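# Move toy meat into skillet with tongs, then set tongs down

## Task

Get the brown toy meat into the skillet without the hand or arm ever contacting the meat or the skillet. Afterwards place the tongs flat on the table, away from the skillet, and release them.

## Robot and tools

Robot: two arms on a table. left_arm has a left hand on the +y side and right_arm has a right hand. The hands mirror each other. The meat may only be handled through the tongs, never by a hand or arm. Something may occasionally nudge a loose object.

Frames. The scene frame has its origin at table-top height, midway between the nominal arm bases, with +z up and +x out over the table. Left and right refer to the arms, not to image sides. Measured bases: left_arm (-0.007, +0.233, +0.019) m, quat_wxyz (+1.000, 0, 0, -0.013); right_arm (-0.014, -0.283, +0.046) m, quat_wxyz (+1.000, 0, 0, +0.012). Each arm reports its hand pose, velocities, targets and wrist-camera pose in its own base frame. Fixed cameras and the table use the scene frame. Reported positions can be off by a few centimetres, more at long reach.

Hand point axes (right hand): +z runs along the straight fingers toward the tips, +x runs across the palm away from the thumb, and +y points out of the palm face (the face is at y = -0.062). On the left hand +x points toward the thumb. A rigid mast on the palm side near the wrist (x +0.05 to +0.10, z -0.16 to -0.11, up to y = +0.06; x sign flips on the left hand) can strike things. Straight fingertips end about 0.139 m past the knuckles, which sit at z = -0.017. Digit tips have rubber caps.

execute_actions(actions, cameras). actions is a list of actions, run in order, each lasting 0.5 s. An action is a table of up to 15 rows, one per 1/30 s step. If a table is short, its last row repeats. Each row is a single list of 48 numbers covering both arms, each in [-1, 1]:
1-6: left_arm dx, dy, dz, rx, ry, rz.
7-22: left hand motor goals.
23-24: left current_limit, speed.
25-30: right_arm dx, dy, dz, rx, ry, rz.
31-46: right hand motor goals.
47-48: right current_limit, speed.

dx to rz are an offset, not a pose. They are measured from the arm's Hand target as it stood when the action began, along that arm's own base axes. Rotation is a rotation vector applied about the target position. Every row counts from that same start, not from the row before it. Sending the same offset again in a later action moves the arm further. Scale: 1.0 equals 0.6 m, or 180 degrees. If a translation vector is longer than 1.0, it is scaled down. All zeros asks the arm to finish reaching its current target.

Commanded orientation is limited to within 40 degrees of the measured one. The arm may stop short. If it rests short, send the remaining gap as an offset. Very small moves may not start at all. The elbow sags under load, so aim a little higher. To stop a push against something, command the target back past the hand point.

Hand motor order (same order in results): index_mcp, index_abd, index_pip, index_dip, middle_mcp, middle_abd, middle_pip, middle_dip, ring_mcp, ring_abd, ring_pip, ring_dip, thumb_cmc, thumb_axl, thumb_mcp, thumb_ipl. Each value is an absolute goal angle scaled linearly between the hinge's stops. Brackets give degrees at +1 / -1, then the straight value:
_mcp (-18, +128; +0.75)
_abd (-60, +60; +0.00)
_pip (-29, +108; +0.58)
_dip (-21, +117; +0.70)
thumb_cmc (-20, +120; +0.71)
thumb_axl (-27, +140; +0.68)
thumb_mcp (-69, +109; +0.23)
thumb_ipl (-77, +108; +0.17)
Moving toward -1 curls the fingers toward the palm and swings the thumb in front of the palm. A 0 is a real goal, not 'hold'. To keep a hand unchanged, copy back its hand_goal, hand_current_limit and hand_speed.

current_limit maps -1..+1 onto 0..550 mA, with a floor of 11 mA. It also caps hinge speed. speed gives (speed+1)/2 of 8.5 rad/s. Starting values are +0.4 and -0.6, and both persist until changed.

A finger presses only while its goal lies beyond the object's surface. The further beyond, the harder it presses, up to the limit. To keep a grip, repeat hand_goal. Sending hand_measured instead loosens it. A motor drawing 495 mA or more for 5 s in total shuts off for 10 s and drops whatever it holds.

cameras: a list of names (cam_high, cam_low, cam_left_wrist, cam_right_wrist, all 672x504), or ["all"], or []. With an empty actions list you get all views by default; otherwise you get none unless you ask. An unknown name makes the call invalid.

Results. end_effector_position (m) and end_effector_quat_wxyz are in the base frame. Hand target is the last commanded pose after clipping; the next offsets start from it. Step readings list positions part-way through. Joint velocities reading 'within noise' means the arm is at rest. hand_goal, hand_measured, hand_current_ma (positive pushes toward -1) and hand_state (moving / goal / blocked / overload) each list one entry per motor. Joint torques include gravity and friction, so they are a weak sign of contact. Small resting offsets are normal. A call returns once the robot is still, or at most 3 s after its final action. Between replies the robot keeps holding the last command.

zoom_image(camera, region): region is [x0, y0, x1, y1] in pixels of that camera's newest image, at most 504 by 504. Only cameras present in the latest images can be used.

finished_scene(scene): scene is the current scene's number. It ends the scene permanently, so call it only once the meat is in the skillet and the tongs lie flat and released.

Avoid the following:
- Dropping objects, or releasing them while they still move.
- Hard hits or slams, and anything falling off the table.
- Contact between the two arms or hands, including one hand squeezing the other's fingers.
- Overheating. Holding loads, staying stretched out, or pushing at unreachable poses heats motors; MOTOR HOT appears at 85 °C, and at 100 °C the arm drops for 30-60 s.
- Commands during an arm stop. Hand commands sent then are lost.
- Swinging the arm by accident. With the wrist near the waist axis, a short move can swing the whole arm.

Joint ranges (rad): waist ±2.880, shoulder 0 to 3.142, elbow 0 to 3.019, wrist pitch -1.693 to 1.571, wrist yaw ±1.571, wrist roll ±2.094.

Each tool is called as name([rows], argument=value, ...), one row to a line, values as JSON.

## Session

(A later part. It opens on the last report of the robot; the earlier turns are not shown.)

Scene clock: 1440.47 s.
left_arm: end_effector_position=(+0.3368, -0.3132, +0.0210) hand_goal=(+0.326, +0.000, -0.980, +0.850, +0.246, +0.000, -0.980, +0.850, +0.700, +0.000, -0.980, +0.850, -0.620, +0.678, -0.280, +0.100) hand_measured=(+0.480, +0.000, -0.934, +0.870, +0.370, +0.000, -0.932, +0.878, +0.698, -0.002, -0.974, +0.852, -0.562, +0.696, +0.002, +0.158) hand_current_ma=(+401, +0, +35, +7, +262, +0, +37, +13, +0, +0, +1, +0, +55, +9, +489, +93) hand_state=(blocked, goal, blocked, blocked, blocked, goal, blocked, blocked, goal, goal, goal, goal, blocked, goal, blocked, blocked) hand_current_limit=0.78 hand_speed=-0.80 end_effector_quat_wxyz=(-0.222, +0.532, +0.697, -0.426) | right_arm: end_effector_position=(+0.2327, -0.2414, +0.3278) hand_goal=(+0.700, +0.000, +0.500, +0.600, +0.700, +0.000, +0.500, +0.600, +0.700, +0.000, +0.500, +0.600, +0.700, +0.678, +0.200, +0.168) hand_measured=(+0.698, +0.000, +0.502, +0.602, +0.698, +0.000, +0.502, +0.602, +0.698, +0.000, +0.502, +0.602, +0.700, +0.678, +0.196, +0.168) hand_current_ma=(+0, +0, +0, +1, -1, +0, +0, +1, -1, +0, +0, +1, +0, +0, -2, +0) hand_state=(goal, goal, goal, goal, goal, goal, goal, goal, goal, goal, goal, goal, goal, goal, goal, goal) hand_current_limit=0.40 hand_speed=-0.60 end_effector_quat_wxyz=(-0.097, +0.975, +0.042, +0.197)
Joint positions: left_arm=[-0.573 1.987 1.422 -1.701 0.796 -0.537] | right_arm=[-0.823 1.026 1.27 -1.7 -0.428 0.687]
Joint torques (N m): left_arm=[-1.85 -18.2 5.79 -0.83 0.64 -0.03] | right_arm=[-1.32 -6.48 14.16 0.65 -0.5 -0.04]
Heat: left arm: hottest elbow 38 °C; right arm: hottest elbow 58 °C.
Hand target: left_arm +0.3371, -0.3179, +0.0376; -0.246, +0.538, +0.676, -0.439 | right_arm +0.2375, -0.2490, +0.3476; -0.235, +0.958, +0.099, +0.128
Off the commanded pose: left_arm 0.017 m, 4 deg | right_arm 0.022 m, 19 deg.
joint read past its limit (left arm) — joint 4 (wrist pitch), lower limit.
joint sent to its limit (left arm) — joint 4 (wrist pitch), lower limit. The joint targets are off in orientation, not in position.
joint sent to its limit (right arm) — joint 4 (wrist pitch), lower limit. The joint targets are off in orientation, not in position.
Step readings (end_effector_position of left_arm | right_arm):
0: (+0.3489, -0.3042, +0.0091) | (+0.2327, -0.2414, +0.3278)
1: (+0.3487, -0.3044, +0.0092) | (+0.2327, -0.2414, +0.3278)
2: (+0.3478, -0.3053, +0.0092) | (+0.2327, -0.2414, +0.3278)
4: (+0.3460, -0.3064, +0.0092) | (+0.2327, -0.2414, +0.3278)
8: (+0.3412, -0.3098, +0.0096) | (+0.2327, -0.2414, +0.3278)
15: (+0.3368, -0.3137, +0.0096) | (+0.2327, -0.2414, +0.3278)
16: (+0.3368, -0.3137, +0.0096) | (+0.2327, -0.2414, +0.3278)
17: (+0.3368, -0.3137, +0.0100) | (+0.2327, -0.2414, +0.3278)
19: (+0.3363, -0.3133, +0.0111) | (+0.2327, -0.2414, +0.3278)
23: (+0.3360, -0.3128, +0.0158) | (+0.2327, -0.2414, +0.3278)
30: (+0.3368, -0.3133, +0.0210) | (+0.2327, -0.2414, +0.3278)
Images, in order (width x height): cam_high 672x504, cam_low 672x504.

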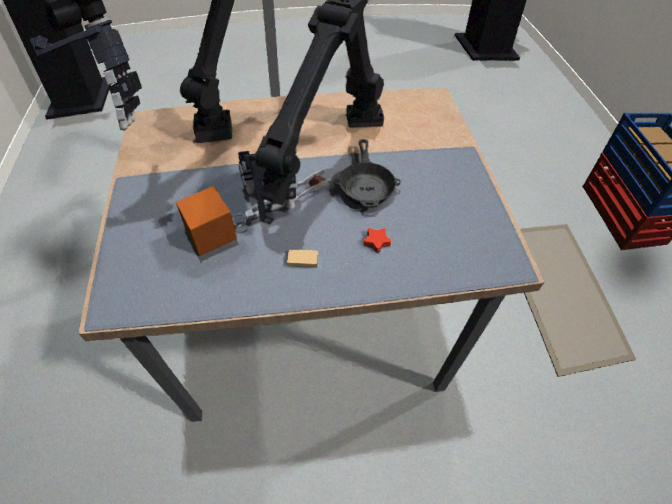

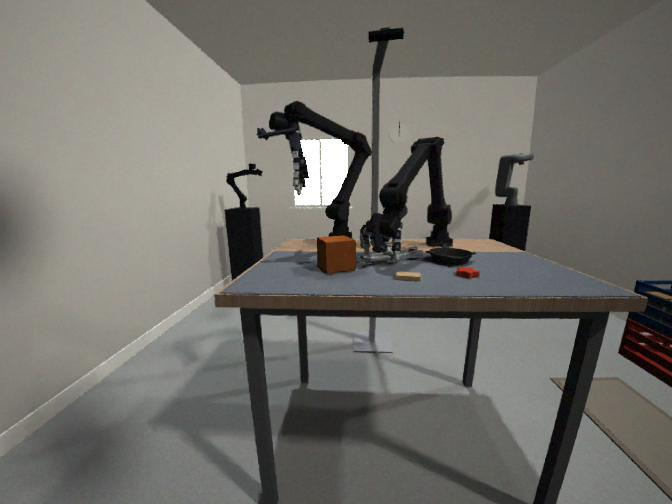

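execute_actions([
  [[0,0,0.03,0,0,0,0.315,0,-0.98,0.85,0.235,0,-0.98,0.85,0.7,0,-0.98,0.85,-0.62,0.677,-0.28,0.1,0.78,-0.8,0,0,0,0,0,0,0.7,0,0.5,0.6,0.7,0,0.5,0.6,0.7,0,0.5,0.6,0.7,0.678,0.2,0.168,0.4,-0.6]],
], cameras=["cam_high","cam_low"])

zoom_image(camera="cam_high", region=[280, 150, 380, 220])

zoom_image(camera="cam_low", region=[360, 225, 460, 285])

Scene clock: 1444.80 s.
left_arm: end_effector_position=(+0.3375, -0.3132, +0.0403) hand_goal=(+0.316, +0.000, -0.980, +0.850, +0.236, +0.000, -0.980, +0.850, +0.700, +0.000, -0.980, +0.850, -0.620, +0.678, -0.280, +0.100) hand_measured=(+0.474, +0.000, -0.932, +0.870, +0.358, +0.000, -0.932, +0.878, +0.698, -0.002, -0.974, +0.852, -0.558, +0.698, +0.006, +0.158) hand_current_ma=(+423, +0, +37, +8, +256, +0, +37, +13, +0, +0, +1, +0, +62, +10, +489, +93) hand_state=(blocked, goal, blocked, blocked, blocked, goal, blocked, blocked, goal, goal, goal, goal, blocked, goal, blocked, blocked) hand_current_limit=0.78 hand_speed=-0.80 end_effector_quat_wxyz=(-0.210, +0.532, +0.703, -0.423) | right_arm: end_effector_position=(+0.2327, -0.2414, +0.3278) hand_goal=(+0.700, +0.000, +0.500, +0.600, +0.700, +0.000, +0.500, +0.600, +0.700, +0.000, +0.500, +0.600, +0.700, +0.678, +0.200, +0.168) hand_measured=(+0.698, +0.000, +0.502, +0.602, +0.698, +0.000, +0.502, +0.602, +0.698, +0.000, +0.502, +0.602, +0.700, +0.678, +0.196, +0.168) hand_current_ma=(+0, +0, +0, +1, -1, +0, +0, +1, -1, +0, +0, +1, +0, +0, -2, +0) hand_state=(goal, goal, goal, goal, goal, goal, goal, goal, goal, goal, goal, goal, goal, goal, goal, goal) hand_current_limit=0.40 hand_speed=-0.60 end_effector_quat_wxyz=(-0.097, +0.975, +0.042, +0.197)
Joint positions: left_arm=[-0.574 1.94 1.417 -1.7 0.798 -0.566] | right_arm=[-0.823 1.026 1.27 -1.7 -0.428 0.687]
Joint torques (N m): left_arm=[-1.96 -17.61 6.12 -0.77 0.64 -0.05] | right_arm=[-1.9 -6.42 14.09 0.69 -0.5 -0.04]
Heat: left arm: hottest elbow 38 °C; right arm: hottest elbow 58 °C.
Hand target: left_arm +0.3370, -0.3179, +0.0555; -0.247, +0.538, +0.676, -0.439 | right_arm +0.2375, -0.2490, +0.3476; -0.235, +0.958, +0.099, +0.128
Off the commanded pose: left_arm 0.016 m, 6 deg | right_arm 0.022 m, 19 deg.
joint read past its limit (left arm) — joint 4 (wrist pitch), lower limit.
joint sent to its limit (left arm) — joint 4 (wrist pitch), lower limit. The joint targets are off in orientation, not in position.
joint sent to its limit (right arm) — joint 4 (wrist pitch), lower limit. The joint targets are off in orientation, not in position.
Step readings (end_effector_position of left_arm | right_arm):
0: (+0.3368, -0.3132, +0.0210) | (+0.2327, -0.2414, +0.3278)
1: (+0.3368, -0.3132, +0.0210) | (+0.2327, -0.2414, +0.3278)
2: (+0.3368, -0.3131, +0.0213) | (+0.2327, -0.2414, +0.3278)
4: (+0.3362, -0.3128, +0.0231) | (+0.2327, -0.2414, +0.3278)
8: (+0.3363, -0.3128, +0.0313) | (+0.2327, -0.2414, +0.3278)
15: (+0.3376, -0.3134, +0.0403) | (+0.2327, -0.2414, +0.3278)
Images, in order (width x height): cam_high 672x504, cam_low 672x504.

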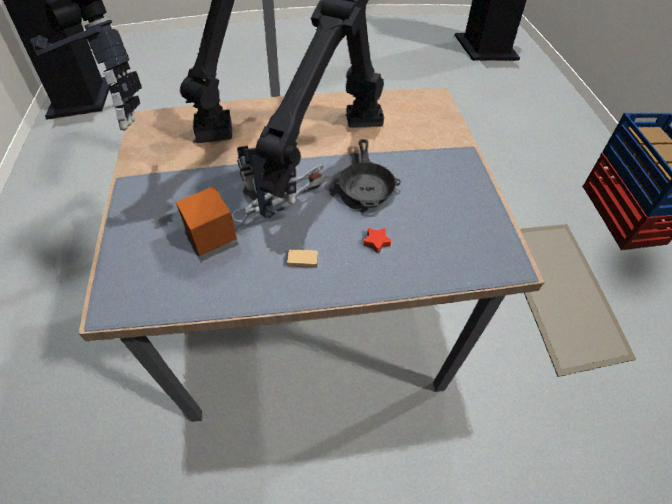

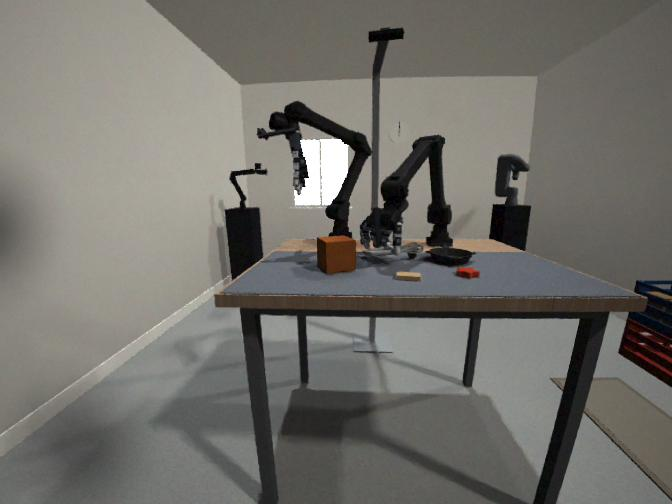

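Scaled by 5.040.

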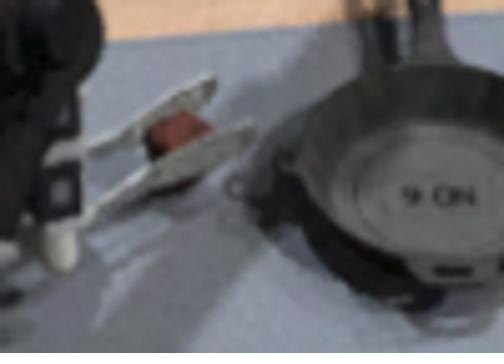

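Scaled by 5.040.

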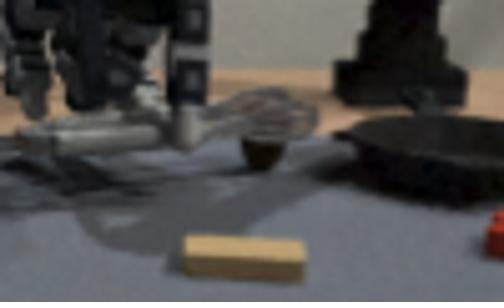

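execute_actions([
  [[0,0,0.03,0,0,0,0.305,0,-0.98,0.85,0.225,0,-0.98,0.85,0.7,0,-0.98,0.85,-0.62,0.677,-0.28,0.1,0.78,-0.8,0,0,0,0,0,0,0.7,0,0.5,0.6,0.7,0,0.5,0.6,0.7,0,0.5,0.6,0.7,0.678,0.2,0.168,0.4,-0.6]],
], cameras=["cam_high","cam_low"])

zoom_image(camera="cam_high", region=[280, 150, 380, 220])

zoom_image(camera="cam_low", region=[360, 225, 460, 285])

Scene clock: 1450.20 s.
left_arm: end_effector_position=(+0.3386, -0.3132, +0.0584) hand_goal=(+0.306, +0.000, -0.980, +0.850, +0.226, +0.000, -0.980, +0.850, +0.700, +0.000, -0.980, +0.850, -0.620, +0.678, -0.280, +0.100) hand_measured=(+0.470, +0.000, -0.932, +0.870, +0.350, +0.000, -0.932, +0.878, +0.698, -0.002, -0.974, +0.852, -0.558, +0.698, +0.008, +0.158) hand_current_ma=(+447, +0, +37, +8, +267, +0, +37, +13, +0, +0, +1, +0, +65, +10, +490, +93) hand_state=(blocked, goal, blocked, blocked, blocked, goal, blocked, blocked, goal, goal, goal, goal, blocked, goal, blocked, blocked) hand_current_limit=0.78 hand_speed=-0.80 end_effector_quat_wxyz=(-0.198, +0.531, +0.710, -0.419) | right_arm: end_effector_position=(+0.2327, -0.2414, +0.3278) hand_goal=(+0.700, +0.000, +0.500, +0.600, +0.700, +0.000, +0.500, +0.600, +0.700, +0.000, +0.500, +0.600, +0.700, +0.678, +0.200, +0.168) hand_measured=(+0.698, +0.000, +0.502, +0.602, +0.698, +0.000, +0.502, +0.602, +0.698, +0.000, +0.502, +0.602, +0.700, +0.678, +0.196, +0.168) hand_current_ma=(+0, +0, +0, +1, -1, +0, +0, +1, -1, +0, +0, +1, +0, +0, -2, +0) hand_state=(goal, goal, goal, goal, goal, goal, goal, goal, goal, goal, goal, goal, goal, goal, goal, goal) hand_current_limit=0.40 hand_speed=-0.60 end_effector_quat_wxyz=(-0.097, +0.975, +0.042, +0.197)
Joint positions: left_arm=[-0.575 1.899 1.417 -1.7 0.8 -0.597] | right_arm=[-0.823 1.026 1.27 -1.7 -0.428 0.687]
Joint torques (N m): left_arm=[-2.02 -17.44 6.35 -0.69 0.66 -0.03] | right_arm=[-1.44 -6.3 14.08 0.65 -0.51 -0.06]
Heat: left arm: hottest elbow 38 °C; right arm: hottest elbow 58 °C.
Hand target: left_arm +0.3370, -0.3179, +0.0736; -0.246, +0.538, +0.676, -0.439 | right_arm +0.2375, -0.2490, +0.3476; -0.235, +0.958, +0.099, +0.128
Off the commanded pose: left_arm 0.016 m, 7 deg | right_arm 0.022 m, 19 deg.
joint read past its limit (left arm) — joint 4 (wrist pitch), lower limit.
joint sent to its limit (left arm) — joint 4 (wrist pitch), lower limit. The joint targets are off in orientation, not in position.
joint sent to its limit (right arm) — joint 4 (wrist pitch), lower limit. The joint targets are off in orientation, not in position.
Step readings (end_effector_position of left_arm | right_arm):
0: (+0.3375, -0.3131, +0.0403) | (+0.2327, -0.2414, +0.3278)
1: (+0.3374, -0.3132, +0.0403) | (+0.2327, -0.2414, +0.3278)
2: (+0.3374, -0.3131, +0.0406) | (+0.2327, -0.2414, +0.3278)
4: (+0.3373, -0.3129, +0.0420) | (+0.2327, -0.2414, +0.3278)
8: (+0.3379, -0.3131, +0.0493) | (+0.2327, -0.2414, +0.3278)
15: (+0.3388, -0.3135, +0.0583) | (+0.2327, -0.2414, +0.3278)
Images, in order (width x height): cam_high 672x504, cam_low 672x504.

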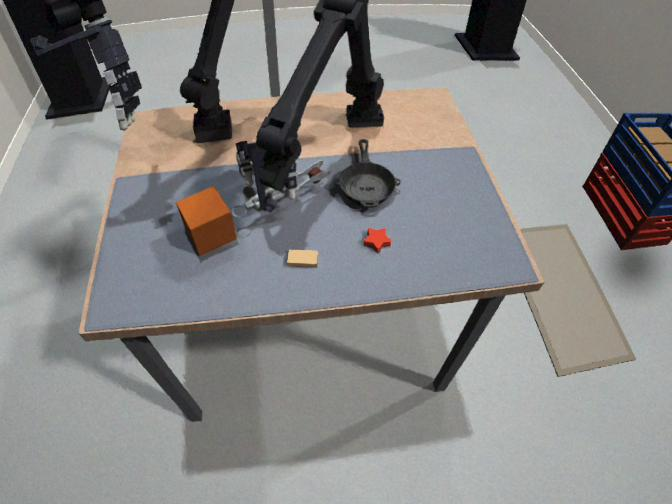

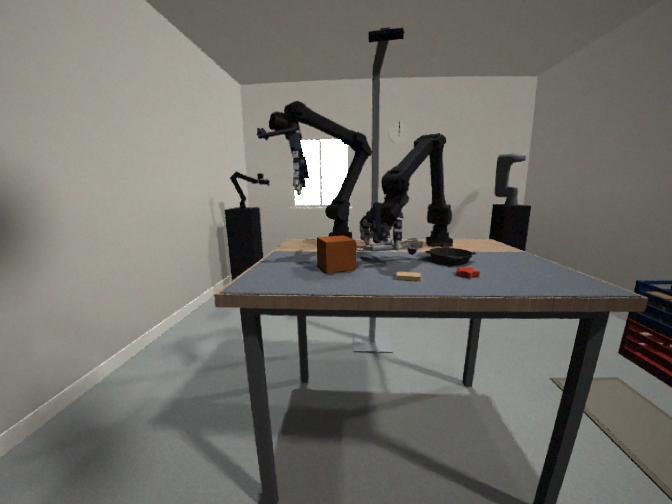

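Scaled by 5.040.

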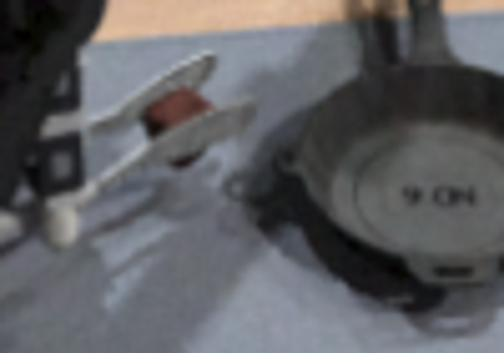

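Scaled by 5.040.

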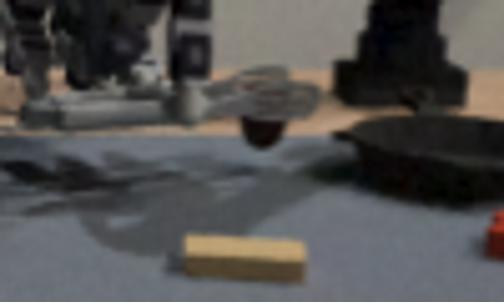

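execute_actions([
  [[0,0,0.03,0,0,0,0.305,0,-0.98,0.85,0.225,0,-0.98,0.85,0.7,0,-0.98,0.85,-0.62,0.677,-0.28,0.1,0.78,-0.8,0,0,0,0,0,0,0.7,0,0.5,0.6,0.7,0,0.5,0.6,0.7,0,0.5,0.6,0.7,0.678,0.2,0.168,0.4,-0.6]],
  [[0,0,0.03,0,0,0,0.305,0,-0.98,0.85,0.225,0,-0.98,0.85,0.7,0,-0.98,0.85,-0.62,0.677,-0.28,0.1,0.78,-0.8,0,0,0,0,0,0,0.7,0,0.5,0.6,0.7,0,0.5,0.6,0.7,0,0.5,0.6,0.7,0.678,0.2,0.168,0.4,-0.6]],
], cameras=["cam_high","cam_low"])

zoom_image(camera="cam_high", region=[280, 150, 380, 220])

zoom_image(camera="cam_low", region=[360, 225, 480, 285])

Scene clock: 1457.30 s.
left_arm: end_effector_position=(+0.3378, -0.3130, +0.0934) hand_goal=(+0.306, +0.000, -0.980, +0.850, +0.226, +0.000, -0.980, +0.850, +0.700, +0.000, -0.980, +0.850, -0.620, +0.678, -0.280, +0.100) hand_measured=(+0.470, +0.000, -0.932, +0.870, +0.350, +0.000, -0.932, +0.878, +0.698, -0.002, -0.974, +0.852, -0.558, +0.698, +0.008, +0.158) hand_current_ma=(+447, +0, +37, +8, +266, +0, +37, +13, +0, +0, +1, +0, +65, +10, +490, +93) hand_state=(blocked, goal, blocked, blocked, blocked, goal, blocked, blocked, goal, goal, goal, goal, blocked, goal, blocked, blocked) hand_current_limit=0.78 hand_speed=-0.80 end_effector_quat_wxyz=(-0.176, +0.526, +0.722, -0.412) | right_arm: end_effector_position=(+0.2327, -0.2414, +0.3278) hand_goal=(+0.700, +0.000, +0.500, +0.600, +0.700, +0.000, +0.500, +0.600, +0.700, +0.000, +0.500, +0.600, +0.700, +0.678, +0.200, +0.168) hand_measured=(+0.698, +0.000, +0.502, +0.602, +0.698, +0.000, +0.502, +0.602, +0.698, +0.000, +0.502, +0.602, +0.700, +0.678, +0.196, +0.168) hand_current_ma=(+0, +0, +0, +1, -1, +0, +0, +1, -1, +0, +0, +1, +0, +0, -2, +0) hand_state=(goal, goal, goal, goal, goal, goal, goal, goal, goal, goal, goal, goal, goal, goal, goal, goal) hand_current_limit=0.40 hand_speed=-0.60 end_effector_quat_wxyz=(-0.097, +0.975, +0.042, +0.197)
Joint positions: left_arm=[-0.579 1.819 1.417 -1.7 0.804 -0.66] | right_arm=[-0.823 1.026 1.27 -1.7 -0.428 0.687]
Joint torques (N m): left_arm=[-2.02 -16.73 7.08 -0.54 0.69 -0.02] | right_arm=[-1.38 -6.12 14.22 0.61 -0.51 -0.06]
Heat: left arm: hottest elbow 38 °C; right arm: hottest elbow 58 °C.
Hand target: left_arm +0.3369, -0.3180, +0.1096; -0.246, +0.539, +0.676, -0.439 | right_arm +0.2375, -0.2490, +0.3476; -0.235, +0.958, +0.099, +0.128
Off the commanded pose: left_arm 0.017 m, 10 deg | right_arm 0.022 m, 19 deg.
joint read past its limit (left arm) — joint 4 (wrist pitch), lower limit.
joint sent to its limit (left arm) — joint 4 (wrist pitch), lower limit. The joint targets are off in orientation, not in position.
joint sent to its limit (right arm) — joint 4 (wrist pitch), lower limit. The joint targets are off in orientation, not in position.
Step readings (end_effector_position of left_arm | right_arm):
0: (+0.3386, -0.3132, +0.0584) | (+0.2327, -0.2414, +0.3278)
1: (+0.3386, -0.3131, +0.0584) | (+0.2327, -0.2414, +0.3278)
2: (+0.3385, -0.3130, +0.0585) | (+0.2327, -0.2414, +0.3278)
4: (+0.3384, -0.3129, +0.0600) | (+0.2327, -0.2414, +0.3278)
8: (+0.3384, -0.3132, +0.0672) | (+0.2327, -0.2414, +0.3278)
15: (+0.3387, -0.3137, +0.0761) | (+0.2327, -0.2414, +0.3278)
16: (+0.3386, -0.3136, +0.0761) | (+0.2327, -0.2414, +0.3278)
17: (+0.3384, -0.3135, +0.0761) | (+0.2327, -0.2414, +0.3278)
19: (+0.3382, -0.3131, +0.0773) | (+0.2327, -0.2414, +0.3278)
23: (+0.3381, -0.3130, +0.0843) | (+0.2327, -0.2414, +0.3278)
30: (+0.3380, -0.3132, +0.0933) | (+0.2327, -0.2414, +0.3278)
Images, in order (width x height): cam_high 672x504, cam_low 672x504.

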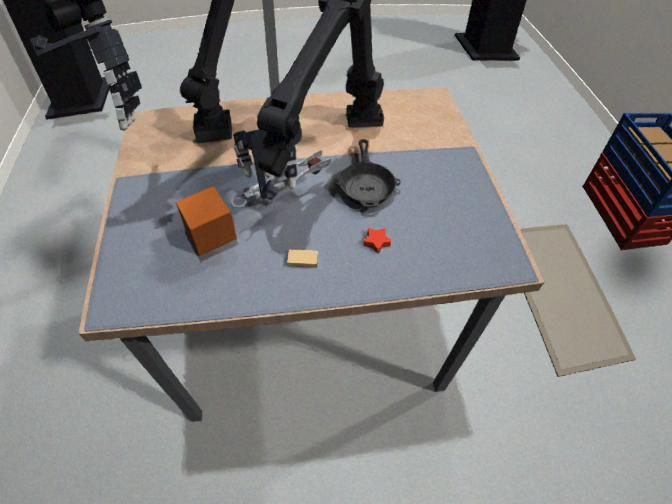

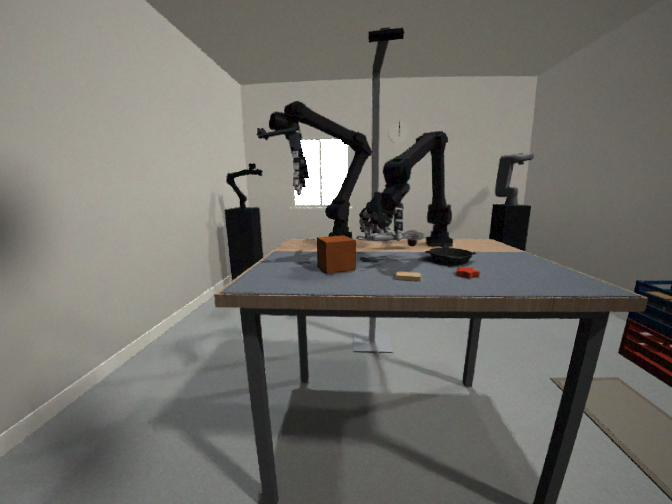

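Scaled by 5.040.

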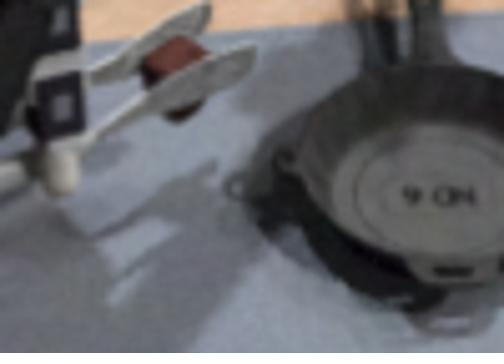

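Scaled by 4.200.

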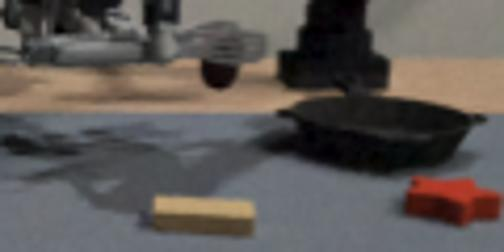

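execute_actions([
  [[0,0,0.025,0,0,0,0.305,0,-0.98,0.85,0.225,0,-0.98,0.85,0.7,0,-0.98,0.85,-0.62,0.677,-0.28,0.1,0.78,-0.8,0,0,0,0,0,0,0.7,0,0.5,0.6,0.7,0,0.5,0.6,0.7,0,0.5,0.6,0.7,0.678,0.2,0.168,0.4,-0.6]],
  [[0.02,0.06,0.01,0,0,0,0.305,0,-0.98,0.85,0.225,0,-0.98,0.85,0.7,0,-0.98,0.85,-0.62,0.677,-0.28,0.1,0.78,-0.8,0,0,0,0,0,0,0.7,0,0.5,0.6,0.7,0,0.5,0.6,0.7,0,0.5,0.6,0.7,0.678,0.2,0.168,0.4,-0.6]],
], cameras=["cam_high","cam_low"])

zoom_image(camera="cam_high", region=[280, 130, 400, 220])

zoom_image(camera="cam_low", region=[360, 215, 480, 275])

Scene clock: 1470.00 s.
left_arm: end_effector_position=(+0.3474, -0.2813, +0.1159) hand_goal=(+0.306, +0.000, -0.980, +0.850, +0.226, +0.000, -0.980, +0.850, +0.700, +0.000, -0.980, +0.850, -0.620, +0.678, -0.280, +0.100) hand_measured=(+0.470, +0.000, -0.932, +0.870, +0.350, +0.000, -0.932, +0.878, +0.698, -0.002, -0.974, +0.852, -0.556, +0.698, +0.008, +0.158) hand_current_ma=(+447, +0, +37, +8, +263, +0, +37, +13, +0, +0, +1, +0, +66, +10, +489, +93) hand_state=(blocked, goal, blocked, blocked, blocked, goal, blocked, blocked, goal, goal, goal, goal, blocked, goal, blocked, blocked) hand_current_limit=0.78 hand_speed=-0.80 end_effector_quat_wxyz=(-0.151, +0.518, +0.742, -0.398) | right_arm: end_effector_position=(+0.2327, -0.2414, +0.3278) hand_goal=(+0.700, +0.000, +0.500, +0.600, +0.700, +0.000, +0.500, +0.600, +0.700, +0.000, +0.500, +0.600, +0.700, +0.678, +0.200, +0.168) hand_measured=(+0.698, +0.000, +0.502, +0.602, +0.698, +0.000, +0.502, +0.602, +0.698, +0.000, +0.502, +0.602, +0.700, +0.678, +0.196, +0.168) hand_current_ma=(+0, +0, +0, +1, -1, +0, +0, +1, -1, +0, +0, +1, +0, +0, -2, +0) hand_state=(goal, goal, goal, goal, goal, goal, goal, goal, goal, goal, goal, goal, goal, goal, goal, goal) hand_current_limit=0.40 hand_speed=-0.60 end_effector_quat_wxyz=(-0.097, +0.975, +0.042, +0.197)
Joint positions: left_arm=[-0.524 1.74 1.385 -1.699 0.767 -0.676] | right_arm=[-0.823 1.026 1.27 -1.7 -0.428 0.687]
Joint torques (N m): left_arm=[-0.97 -15.97 6.93 -0.5 0.55 0.18] | right_arm=[-1.61 -6.59 14.02 0.54 -0.5 -0.06]
Heat: left arm: hottest elbow 38 °C; right arm: hottest elbow 59 °C.
Hand target: left_arm +0.3490, -0.2820, +0.1305; -0.246, +0.539, +0.676, -0.439 | right_arm +0.2375, -0.2490, +0.3476; -0.235, +0.958, +0.099, +0.128
Off the commanded pose: left_arm 0.015 m, 14 deg | right_arm 0.022 m, 19 deg.
joint read past its limit (left arm) — joint 4 (wrist pitch), lower limit.
joint sent to its limit (left arm) — joint 4 (wrist pitch), lower limit. The joint targets are off in orientation, not in position.
joint sent to its limit (right arm) — joint 4 (wrist pitch), lower limit. The joint targets are off in orientation, not in position.
Step readings (end_effector_position of left_arm | right_arm):
0: (+0.3378, -0.3129, +0.0934) | (+0.2327, -0.2414, +0.3278)
1: (+0.3378, -0.3129, +0.0934) | (+0.2327, -0.2414, +0.3278)
2: (+0.3377, -0.3128, +0.0934) | (+0.2327, -0.2414, +0.3278)
4: (+0.3376, -0.3125, +0.0944) | (+0.2327, -0.2414, +0.3278)
8: (+0.3372, -0.3124, +0.0995) | (+0.2327, -0.2414, +0.3278)
15: (+0.3370, -0.3124, +0.1062) | (+0.2327, -0.2414, +0.3278)
16: (+0.3370, -0.3123, +0.1062) | (+0.2327, -0.2414, +0.3278)
17: (+0.3372, -0.3113, +0.1060) | (+0.2327, -0.2414, +0.3278)
19: (+0.3368, -0.3062, +0.1056) | (+0.2327, -0.2414, +0.3278)
23: (+0.3391, -0.2918, +0.1087) | (+0.2327, -0.2414, +0.3278)
30: (+0.3473, -0.2812, +0.1159) | (+0.2327, -0.2414, +0.3278)
Images, in order (width x height): cam_high 672x504, cam_low 672x504.

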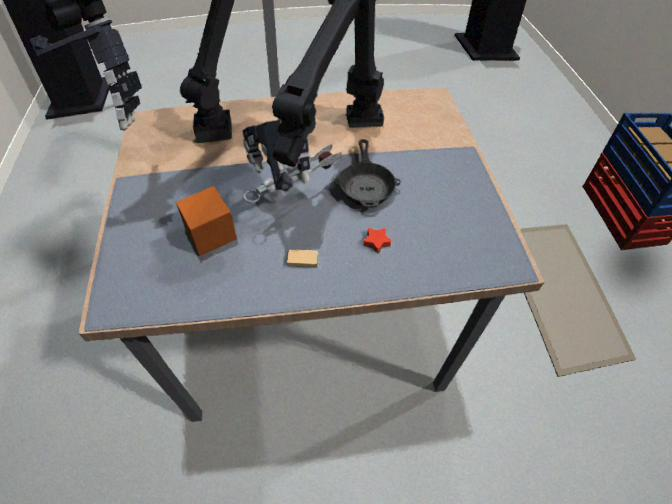

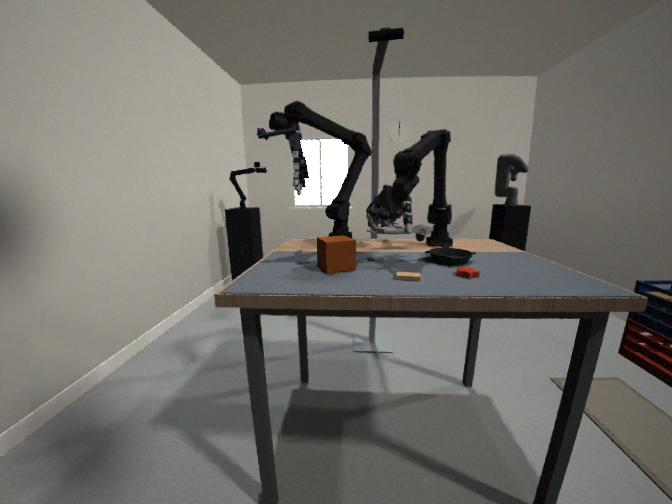

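Scaled by 4.200.

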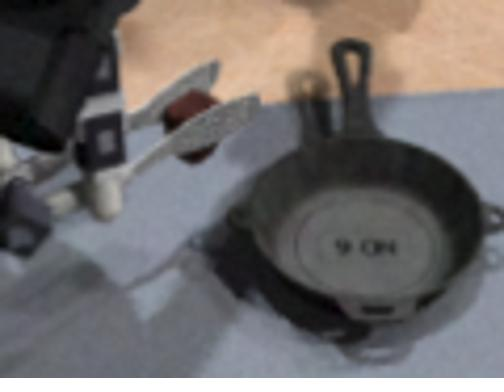

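Scaled by 4.200.

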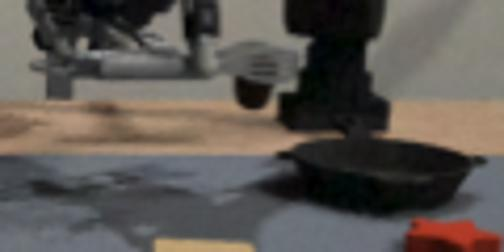

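execute_actions([
  [[0.035,0.07,0.0,0,0,0,0.305,0,-0.98,0.85,0.225,0,-0.98,0.85,0.7,0,-0.98,0.85,-0.62,0.677,-0.28,0.1,0.78,-0.8,0,0,0,0,0,0,0.7,0,0.5,0.6,0.7,0,0.5,0.6,0.7,0,0.5,0.6,0.7,0.678,0.2,0.168,0.4,-0.6]],
  [[0.025,0.07,-0.005,0,0,0,0.305,0,-0.98,0.85,0.225,0,-0.98,0.85,0.7,0,-0.98,0.85,-0.62,0.677,-0.28,0.1,0.78,-0.8,0,0,0,0,0,0,0.7,0,0.5,0.6,0.7,0,0.5,0.6,0.7,0,0.5,0.6,0.7,0.678,0.2,0.168,0.4,-0.6]],
], cameras=["cam_high","cam_low"])

zoom_image(camera="cam_high", region=[280, 130, 400, 220])

zoom_image(camera="cam_low", region=[360, 215, 480, 275])

Scene clock: 1477.37 s.
left_arm: end_effector_position=(+0.3838, -0.1950, +0.1114) hand_goal=(+0.306, +0.000, -0.980, +0.850, +0.226, +0.000, -0.980, +0.850, +0.700, +0.000, -0.980, +0.850, -0.620, +0.678, -0.280, +0.100) hand_measured=(+0.470, +0.000, -0.932, +0.872, +0.350, +0.000, -0.932, +0.878, +0.698, -0.002, -0.974, +0.852, -0.556, +0.698, +0.008, +0.158) hand_current_ma=(+447, +0, +38, +8, +261, +0, +37, +13, +0, +0, +1, +0, +68, +10, +489, +93) hand_state=(blocked, goal, blocked, blocked, blocked, goal, blocked, blocked, goal, goal, goal, goal, blocked, goal, blocked, blocked) hand_current_limit=0.78 hand_speed=-0.80 end_effector_quat_wxyz=(-0.118, +0.519, +0.763, -0.367) | right_arm: end_effector_position=(+0.2327, -0.2414, +0.3278) hand_goal=(+0.700, +0.000, +0.500, +0.600, +0.700, +0.000, +0.500, +0.600, +0.700, +0.000, +0.500, +0.600, +0.700, +0.678, +0.200, +0.168) hand_measured=(+0.698, +0.000, +0.502, +0.602, +0.698, +0.000, +0.502, +0.602, +0.698, +0.000, +0.502, +0.602, +0.700, +0.678, +0.196, +0.168) hand_current_ma=(+0, +0, +0, +1, -1, +0, +0, +1, -1, +0, +0, +1, +0, +0, -2, +0) hand_state=(goal, goal, goal, goal, goal, goal, goal, goal, goal, goal, goal, goal, goal, goal, goal, goal) hand_current_limit=0.40 hand_speed=-0.60 end_effector_quat_wxyz=(-0.097, +0.975, +0.042, +0.197)
Joint positions: left_arm=[-0.345 1.696 1.33 -1.699 0.645 -0.554] | right_arm=[-0.823 1.026 1.27 -1.7 -0.428 0.687]
Joint torques (N m): left_arm=[-1.49 -15.5 6.94 -0.54 0.42 0.19] | right_arm=[-1.03 -6.71 14.16 0.76 -0.53 -0.06]
Heat: left arm: hottest elbow 38 °C; right arm: hottest elbow 59 °C.
Hand target: left_arm +0.3850, -0.1979, +0.1275; -0.246, +0.538, +0.676, -0.439 | right_arm +0.2375, -0.2490, +0.3476; -0.235, +0.958, +0.099, +0.128
Off the commanded pose: left_arm 0.016 m, 20 deg | right_arm 0.022 m, 19 deg.
joint read past its limit (left arm) — joint 4 (wrist pitch), lower limit.
joint sent to its limit (left arm) — joint 4 (wrist pitch), lower limit. The joint targets are off in orientation, not in position.
joint sent to its limit (right arm) — joint 4 (wrist pitch), lower limit. The joint targets are off in orientation, not in position.
Step readings (end_effector_position of left_arm | right_arm):
0: (+0.3474, -0.2814, +0.1159) | (+0.2327, -0.2414, +0.3278)
1: (+0.3475, -0.2810, +0.1157) | (+0.2327, -0.2414, +0.3278)
2: (+0.3481, -0.2793, +0.1152) | (+0.2327, -0.2414, +0.3278)
4: (+0.3497, -0.2721, +0.1135) | (+0.2327, -0.2414, +0.3278)
8: (+0.3587, -0.2505, +0.1116) | (+0.2327, -0.2414, +0.3278)
15: (+0.3691, -0.2356, +0.1138) | (+0.2327, -0.2414, +0.3278)
16: (+0.3693, -0.2356, +0.1139) | (+0.2327, -0.2414, +0.3278)
17: (+0.3694, -0.2346, +0.1136) | (+0.2327, -0.2414, +0.3278)
19: (+0.3700, -0.2287, +0.1125) | (+0.2327, -0.2414, +0.3278)
23: (+0.3753, -0.2089, +0.1106) | (+0.2327, -0.2414, +0.3278)
30: (+0.3834, -0.1945, +0.1111) | (+0.2327, -0.2414, +0.3278)
Images, in order (width x height): cam_high 672x504, cam_low 672x504.

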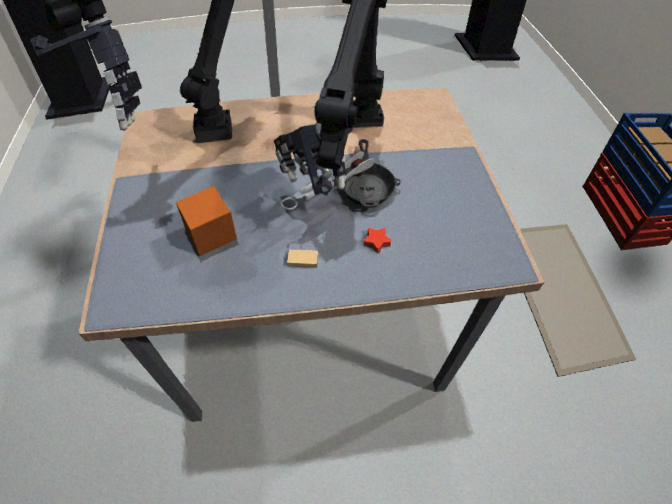

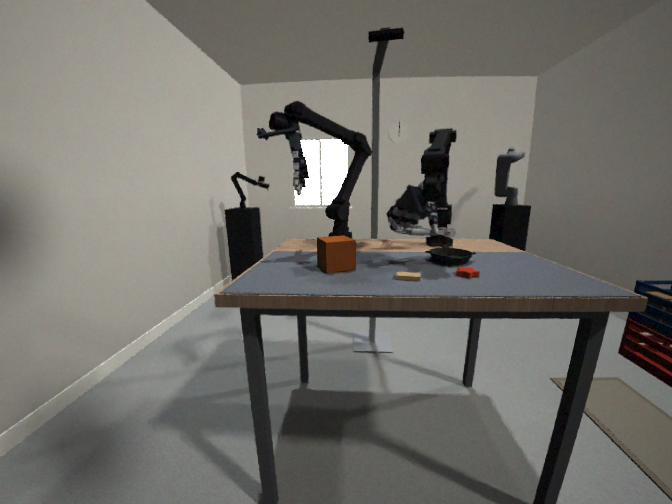

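Scaled by 4.200.

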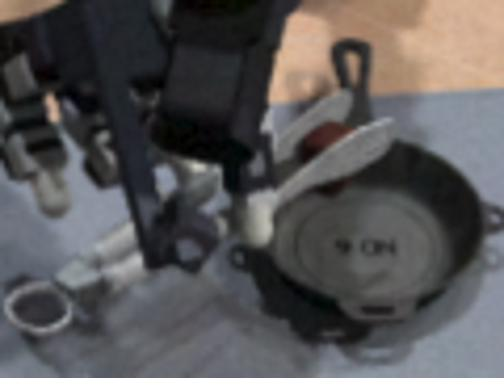

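Scaled by 4.200.

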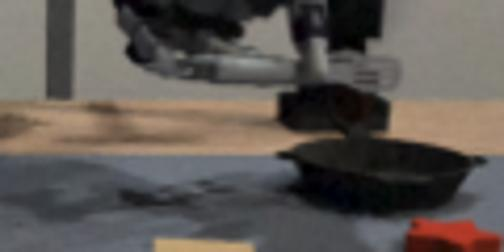

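execute_actions([
  [[0.025,0.03,-0.02,0,0,0,0.305,0,-0.98,0.85,0.225,0,-0.98,0.85,0.7,0,-0.98,0.85,-0.62,0.677,-0.28,0.1,0.78,-0.8,0,0,0,0,0,0,0.7,0,0.5,0.6,0.7,0,0.5,0.6,0.7,0,0.5,0.6,0.7,0.678,0.2,0.168,0.4,-0.6]],
], cameras=["cam_high","cam_low"])

zoom_image(camera="cam_high", region=[280, 130, 400, 220])

zoom_image(camera="cam_low", region=[380, 215, 480, 275])

Scene clock: 1487.20 s.
left_arm: end_effector_position=(+0.3939, -0.1796, +0.1100) hand_goal=(+0.306, +0.000, -0.980, +0.850, +0.226, +0.000, -0.980, +0.850, +0.700, +0.000, -0.980, +0.850, -0.620, +0.678, -0.280, +0.100) hand_measured=(+0.470, +0.000, -0.932, +0.872, +0.350, +0.000, -0.932, +0.878, +0.698, -0.002, -0.974, +0.852, -0.556, +0.698, +0.008, +0.158) hand_current_ma=(+447, +0, +38, +8, +261, +0, +37, +13, +0, +0, +1, +0, +68, +10, +489, +93) hand_state=(blocked, goal, blocked, blocked, blocked, goal, blocked, blocked, goal, goal, goal, goal, blocked, goal, blocked, blocked) hand_current_limit=0.78 hand_speed=-0.80 end_effector_quat_wxyz=(-0.109, +0.531, +0.761, -0.358) | right_arm: end_effector_position=(+0.2327, -0.2414, +0.3278) hand_goal=(+0.700, +0.000, +0.500, +0.600, +0.700, +0.000, +0.500, +0.600, +0.700, +0.000, +0.500, +0.600, +0.700, +0.678, +0.200, +0.168) hand_measured=(+0.698, +0.000, +0.502, +0.602, +0.698, +0.000, +0.502, +0.602, +0.698, +0.000, +0.502, +0.602, +0.700, +0.678, +0.196, +0.168) hand_current_ma=(+0, +0, +0, +1, -1, +0, +0, +1, -1, +0, +0, +1, +0, +0, -2, +0) hand_state=(goal, goal, goal, goal, goal, goal, goal, goal, goal, goal, goal, goal, goal, goal, goal, goal) hand_current_limit=0.40 hand_speed=-0.60 end_effector_quat_wxyz=(-0.097, +0.975, +0.042, +0.197)
Joint positions: left_arm=[-0.311 1.696 1.33 -1.699 0.613 -0.505] | right_arm=[-0.823 1.026 1.27 -1.7 -0.428 0.687]
Joint torques (N m): left_arm=[-0.67 -12.86 7.68 -0.53 0.4 0.2] | right_arm=[-1.2 -6.42 14.28 0.55 -0.53 -0.1]
Heat: left arm: hottest elbow 38 °C; right arm: hottest elbow 59 °C.
Hand target: left_arm +0.3999, -0.1800, +0.1155; -0.246, +0.539, +0.676, -0.439 | right_arm +0.2375, -0.2490, +0.3476; -0.235, +0.958, +0.099, +0.128
Off the commanded pose: left_arm 0.008 m, 21 deg | right_arm 0.022 m, 19 deg.
joint read past its limit (left arm) — joint 4 (wrist pitch), lower limit.
joint sent to its limit (left arm) — joint 4 (wrist pitch), lower limit. The joint targets are off in orientation, not in position.
joint sent to its limit (right arm) — joint 4 (wrist pitch), lower limit. The joint targets are off in orientation, not in position.
Step readings (end_effector_position of left_arm | right_arm):
0: (+0.3839, -0.1950, +0.1113) | (+0.2327, -0.2414, +0.3278)
1: (+0.3839, -0.1949, +0.1113) | (+0.2327, -0.2414, +0.3278)
2: (+0.3842, -0.1944, +0.1111) | (+0.2327, -0.2414, +0.3278)
4: (+0.3856, -0.1924, +0.1107) | (+0.2327, -0.2414, +0.3278)
8: (+0.3898, -0.1856, +0.1103) | (+0.2327, -0.2414, +0.3278)
15: (+0.3936, -0.1794, +0.1100) | (+0.2327, -0.2414, +0.3278)
Images, in order (width x height): cam_high 672x504, cam_low 672x504.

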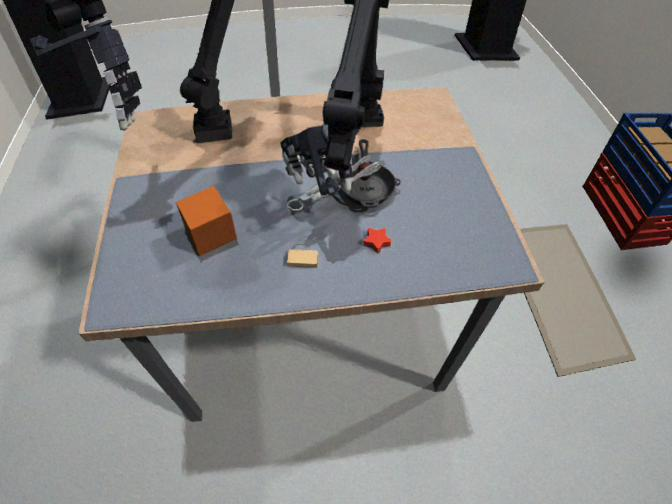

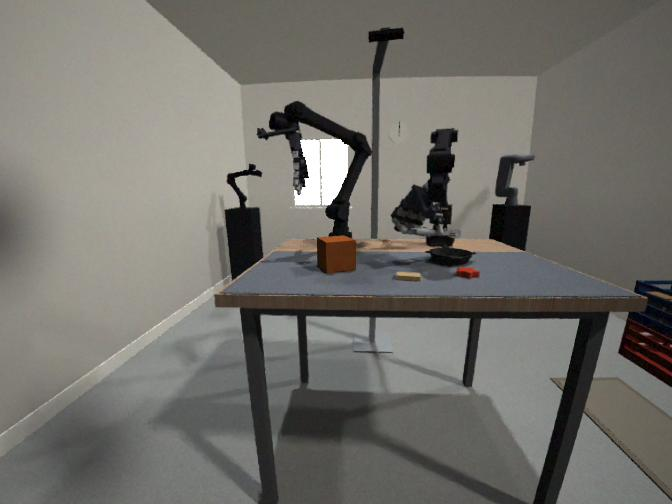

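Scaled by 4.200.

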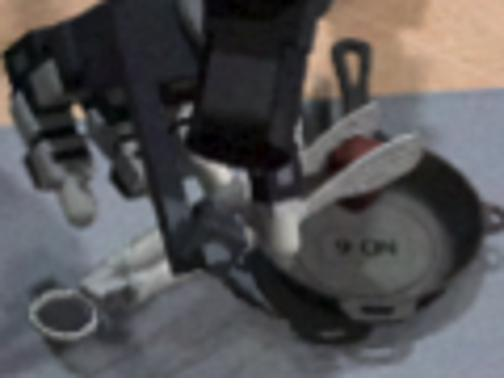

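Scaled by 5.040.

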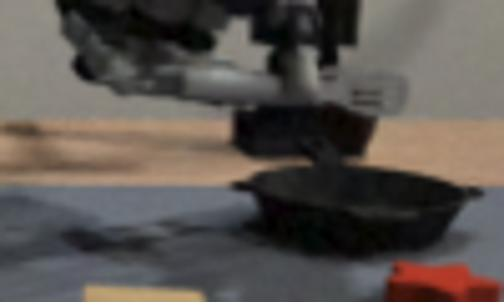

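execute_actions([
  [[0.0,0.01,-0.03,0,0,0,0.305,0,-0.98,0.85,0.225,0,-0.98,0.85,0.7,0,-0.98,0.85,-0.62,0.677,-0.28,0.1,0.78,-0.8,0,0,0,0,0,0,0.7,0,0.5,0.6,0.7,0,0.5,0.6,0.7,0,0.5,0.6,0.7,0.678,0.2,0.168,0.4,-0.6]],
], cameras=["cam_high","cam_low"])

zoom_image(camera="cam_high", region=[280, 130, 400, 220])

zoom_image(camera="cam_low", region=[380, 215, 480, 275])

Scene clock: 1501.53 s.
left_arm: end_effector_position=(+0.3964, -0.1772, +0.0940) hand_goal=(+0.306, +0.000, -0.980, +0.850, +0.226, +0.000, -0.980, +0.850, +0.700, +0.000, -0.980, +0.850, -0.620, +0.678, -0.280, +0.100) hand_measured=(+0.470, +0.000, -0.932, +0.872, +0.350, +0.000, -0.932, +0.878, +0.698, -0.002, -0.974, +0.852, -0.556, +0.698, +0.008, +0.158) hand_current_ma=(+447, +0, +38, +8, +261, +0, +37, +13, +0, +0, +1, +0, +68, +10, +490, +93) hand_state=(blocked, goal, blocked, blocked, blocked, goal, blocked, blocked, goal, goal, goal, goal, blocked, goal, blocked, blocked) hand_current_limit=0.78 hand_speed=-0.80 end_effector_quat_wxyz=(-0.120, +0.538, +0.753, -0.361) | right_arm: end_effector_position=(+0.2327, -0.2414, +0.3278) hand_goal=(+0.700, +0.000, +0.500, +0.600, +0.700, +0.000, +0.500, +0.600, +0.700, +0.000, +0.500, +0.600, +0.700, +0.678, +0.200, +0.168) hand_measured=(+0.698, +0.000, +0.502, +0.602, +0.698, +0.000, +0.502, +0.602, +0.698, +0.000, +0.502, +0.602, +0.700, +0.678, +0.196, +0.168) hand_current_ma=(+0, +0, +0, +1, -1, +0, +0, +1, -1, +0, +0, +1, +0, +0, -2, +0) hand_state=(goal, goal, goal, goal, goal, goal, goal, goal, goal, goal, goal, goal, goal, goal, goal, goal) hand_current_limit=0.40 hand_speed=-0.60 end_effector_quat_wxyz=(-0.097, +0.975, +0.042, +0.197)
Joint positions: left_arm=[-0.304 1.734 1.33 -1.699 0.6 -0.466] | right_arm=[-0.823 1.026 1.27 -1.7 -0.428 0.687]
Joint torques (N m): left_arm=[-0.15 -13.27 6.72 -0.62 0.39 0.2] | right_arm=[-1.61 -5.89 14.19 0.68 -0.47 -0.07]
Heat: left arm: hottest elbow 37 °C; right arm: hottest elbow 59 °C.
Hand target: left_arm +0.3999, -0.1740, +0.0974; -0.247, +0.539, +0.676, -0.439 | right_arm +0.2375, -0.2490, +0.3476; -0.235, +0.958, +0.099, +0.128
Off the commanded pose: left_arm 0.006 m, 19 deg | right_arm 0.022 m, 19 deg.
joint read past its limit (left arm) — joint 4 (wrist pitch), lower limit.
joint sent to its limit (left arm) — joint 4 (wrist pitch), lower limit. The joint targets are off in orientation, not in position.
joint sent to its limit (right arm) — joint 4 (wrist pitch), lower limit. The joint targets are off in orientation, not in position.
Step readings (end_effector_position of left_arm | right_arm):
0: (+0.3939, -0.1797, +0.1100) | (+0.2327, -0.2414, +0.3278)
1: (+0.3939, -0.1796, +0.1100) | (+0.2327, -0.2414, +0.3278)
2: (+0.3941, -0.1796, +0.1096) | (+0.2327, -0.2414, +0.3278)
4: (+0.3947, -0.1791, +0.1078) | (+0.2327, -0.2414, +0.3278)
8: (+0.3954, -0.1783, +0.1002) | (+0.2327, -0.2414, +0.3278)
15: (+0.3962, -0.1770, +0.0940) | (+0.2327, -0.2414, +0.3278)
Images, in order (width x height): cam_high 672x504, cam_low 672x504.

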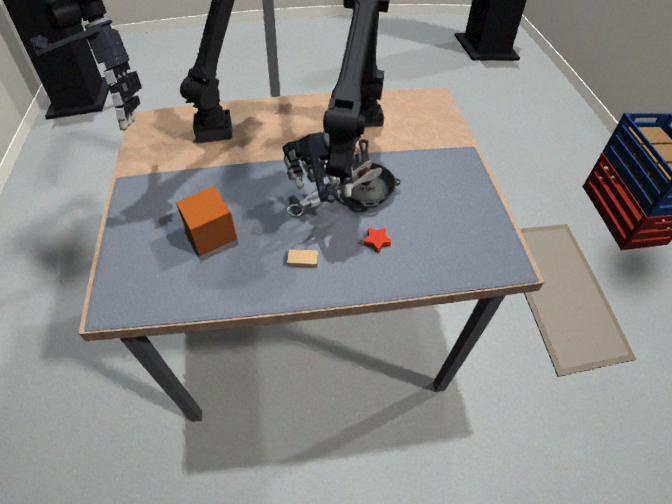

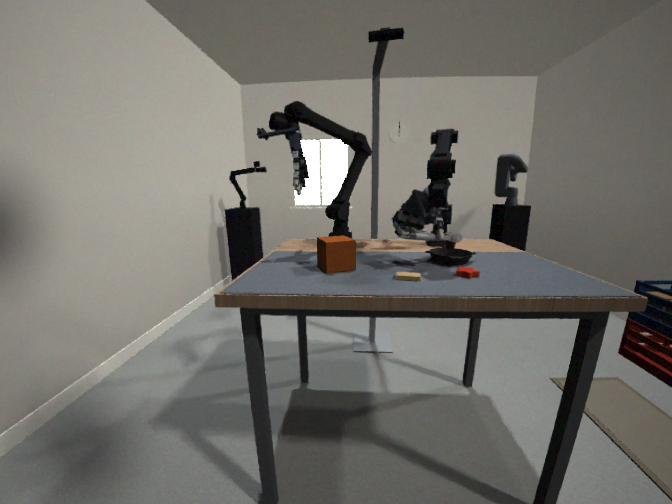

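Scaled by 4.200.

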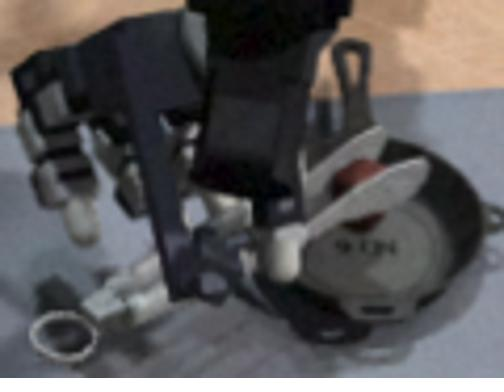

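Scaled by 5.040.

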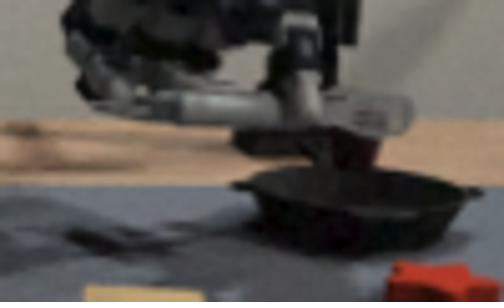

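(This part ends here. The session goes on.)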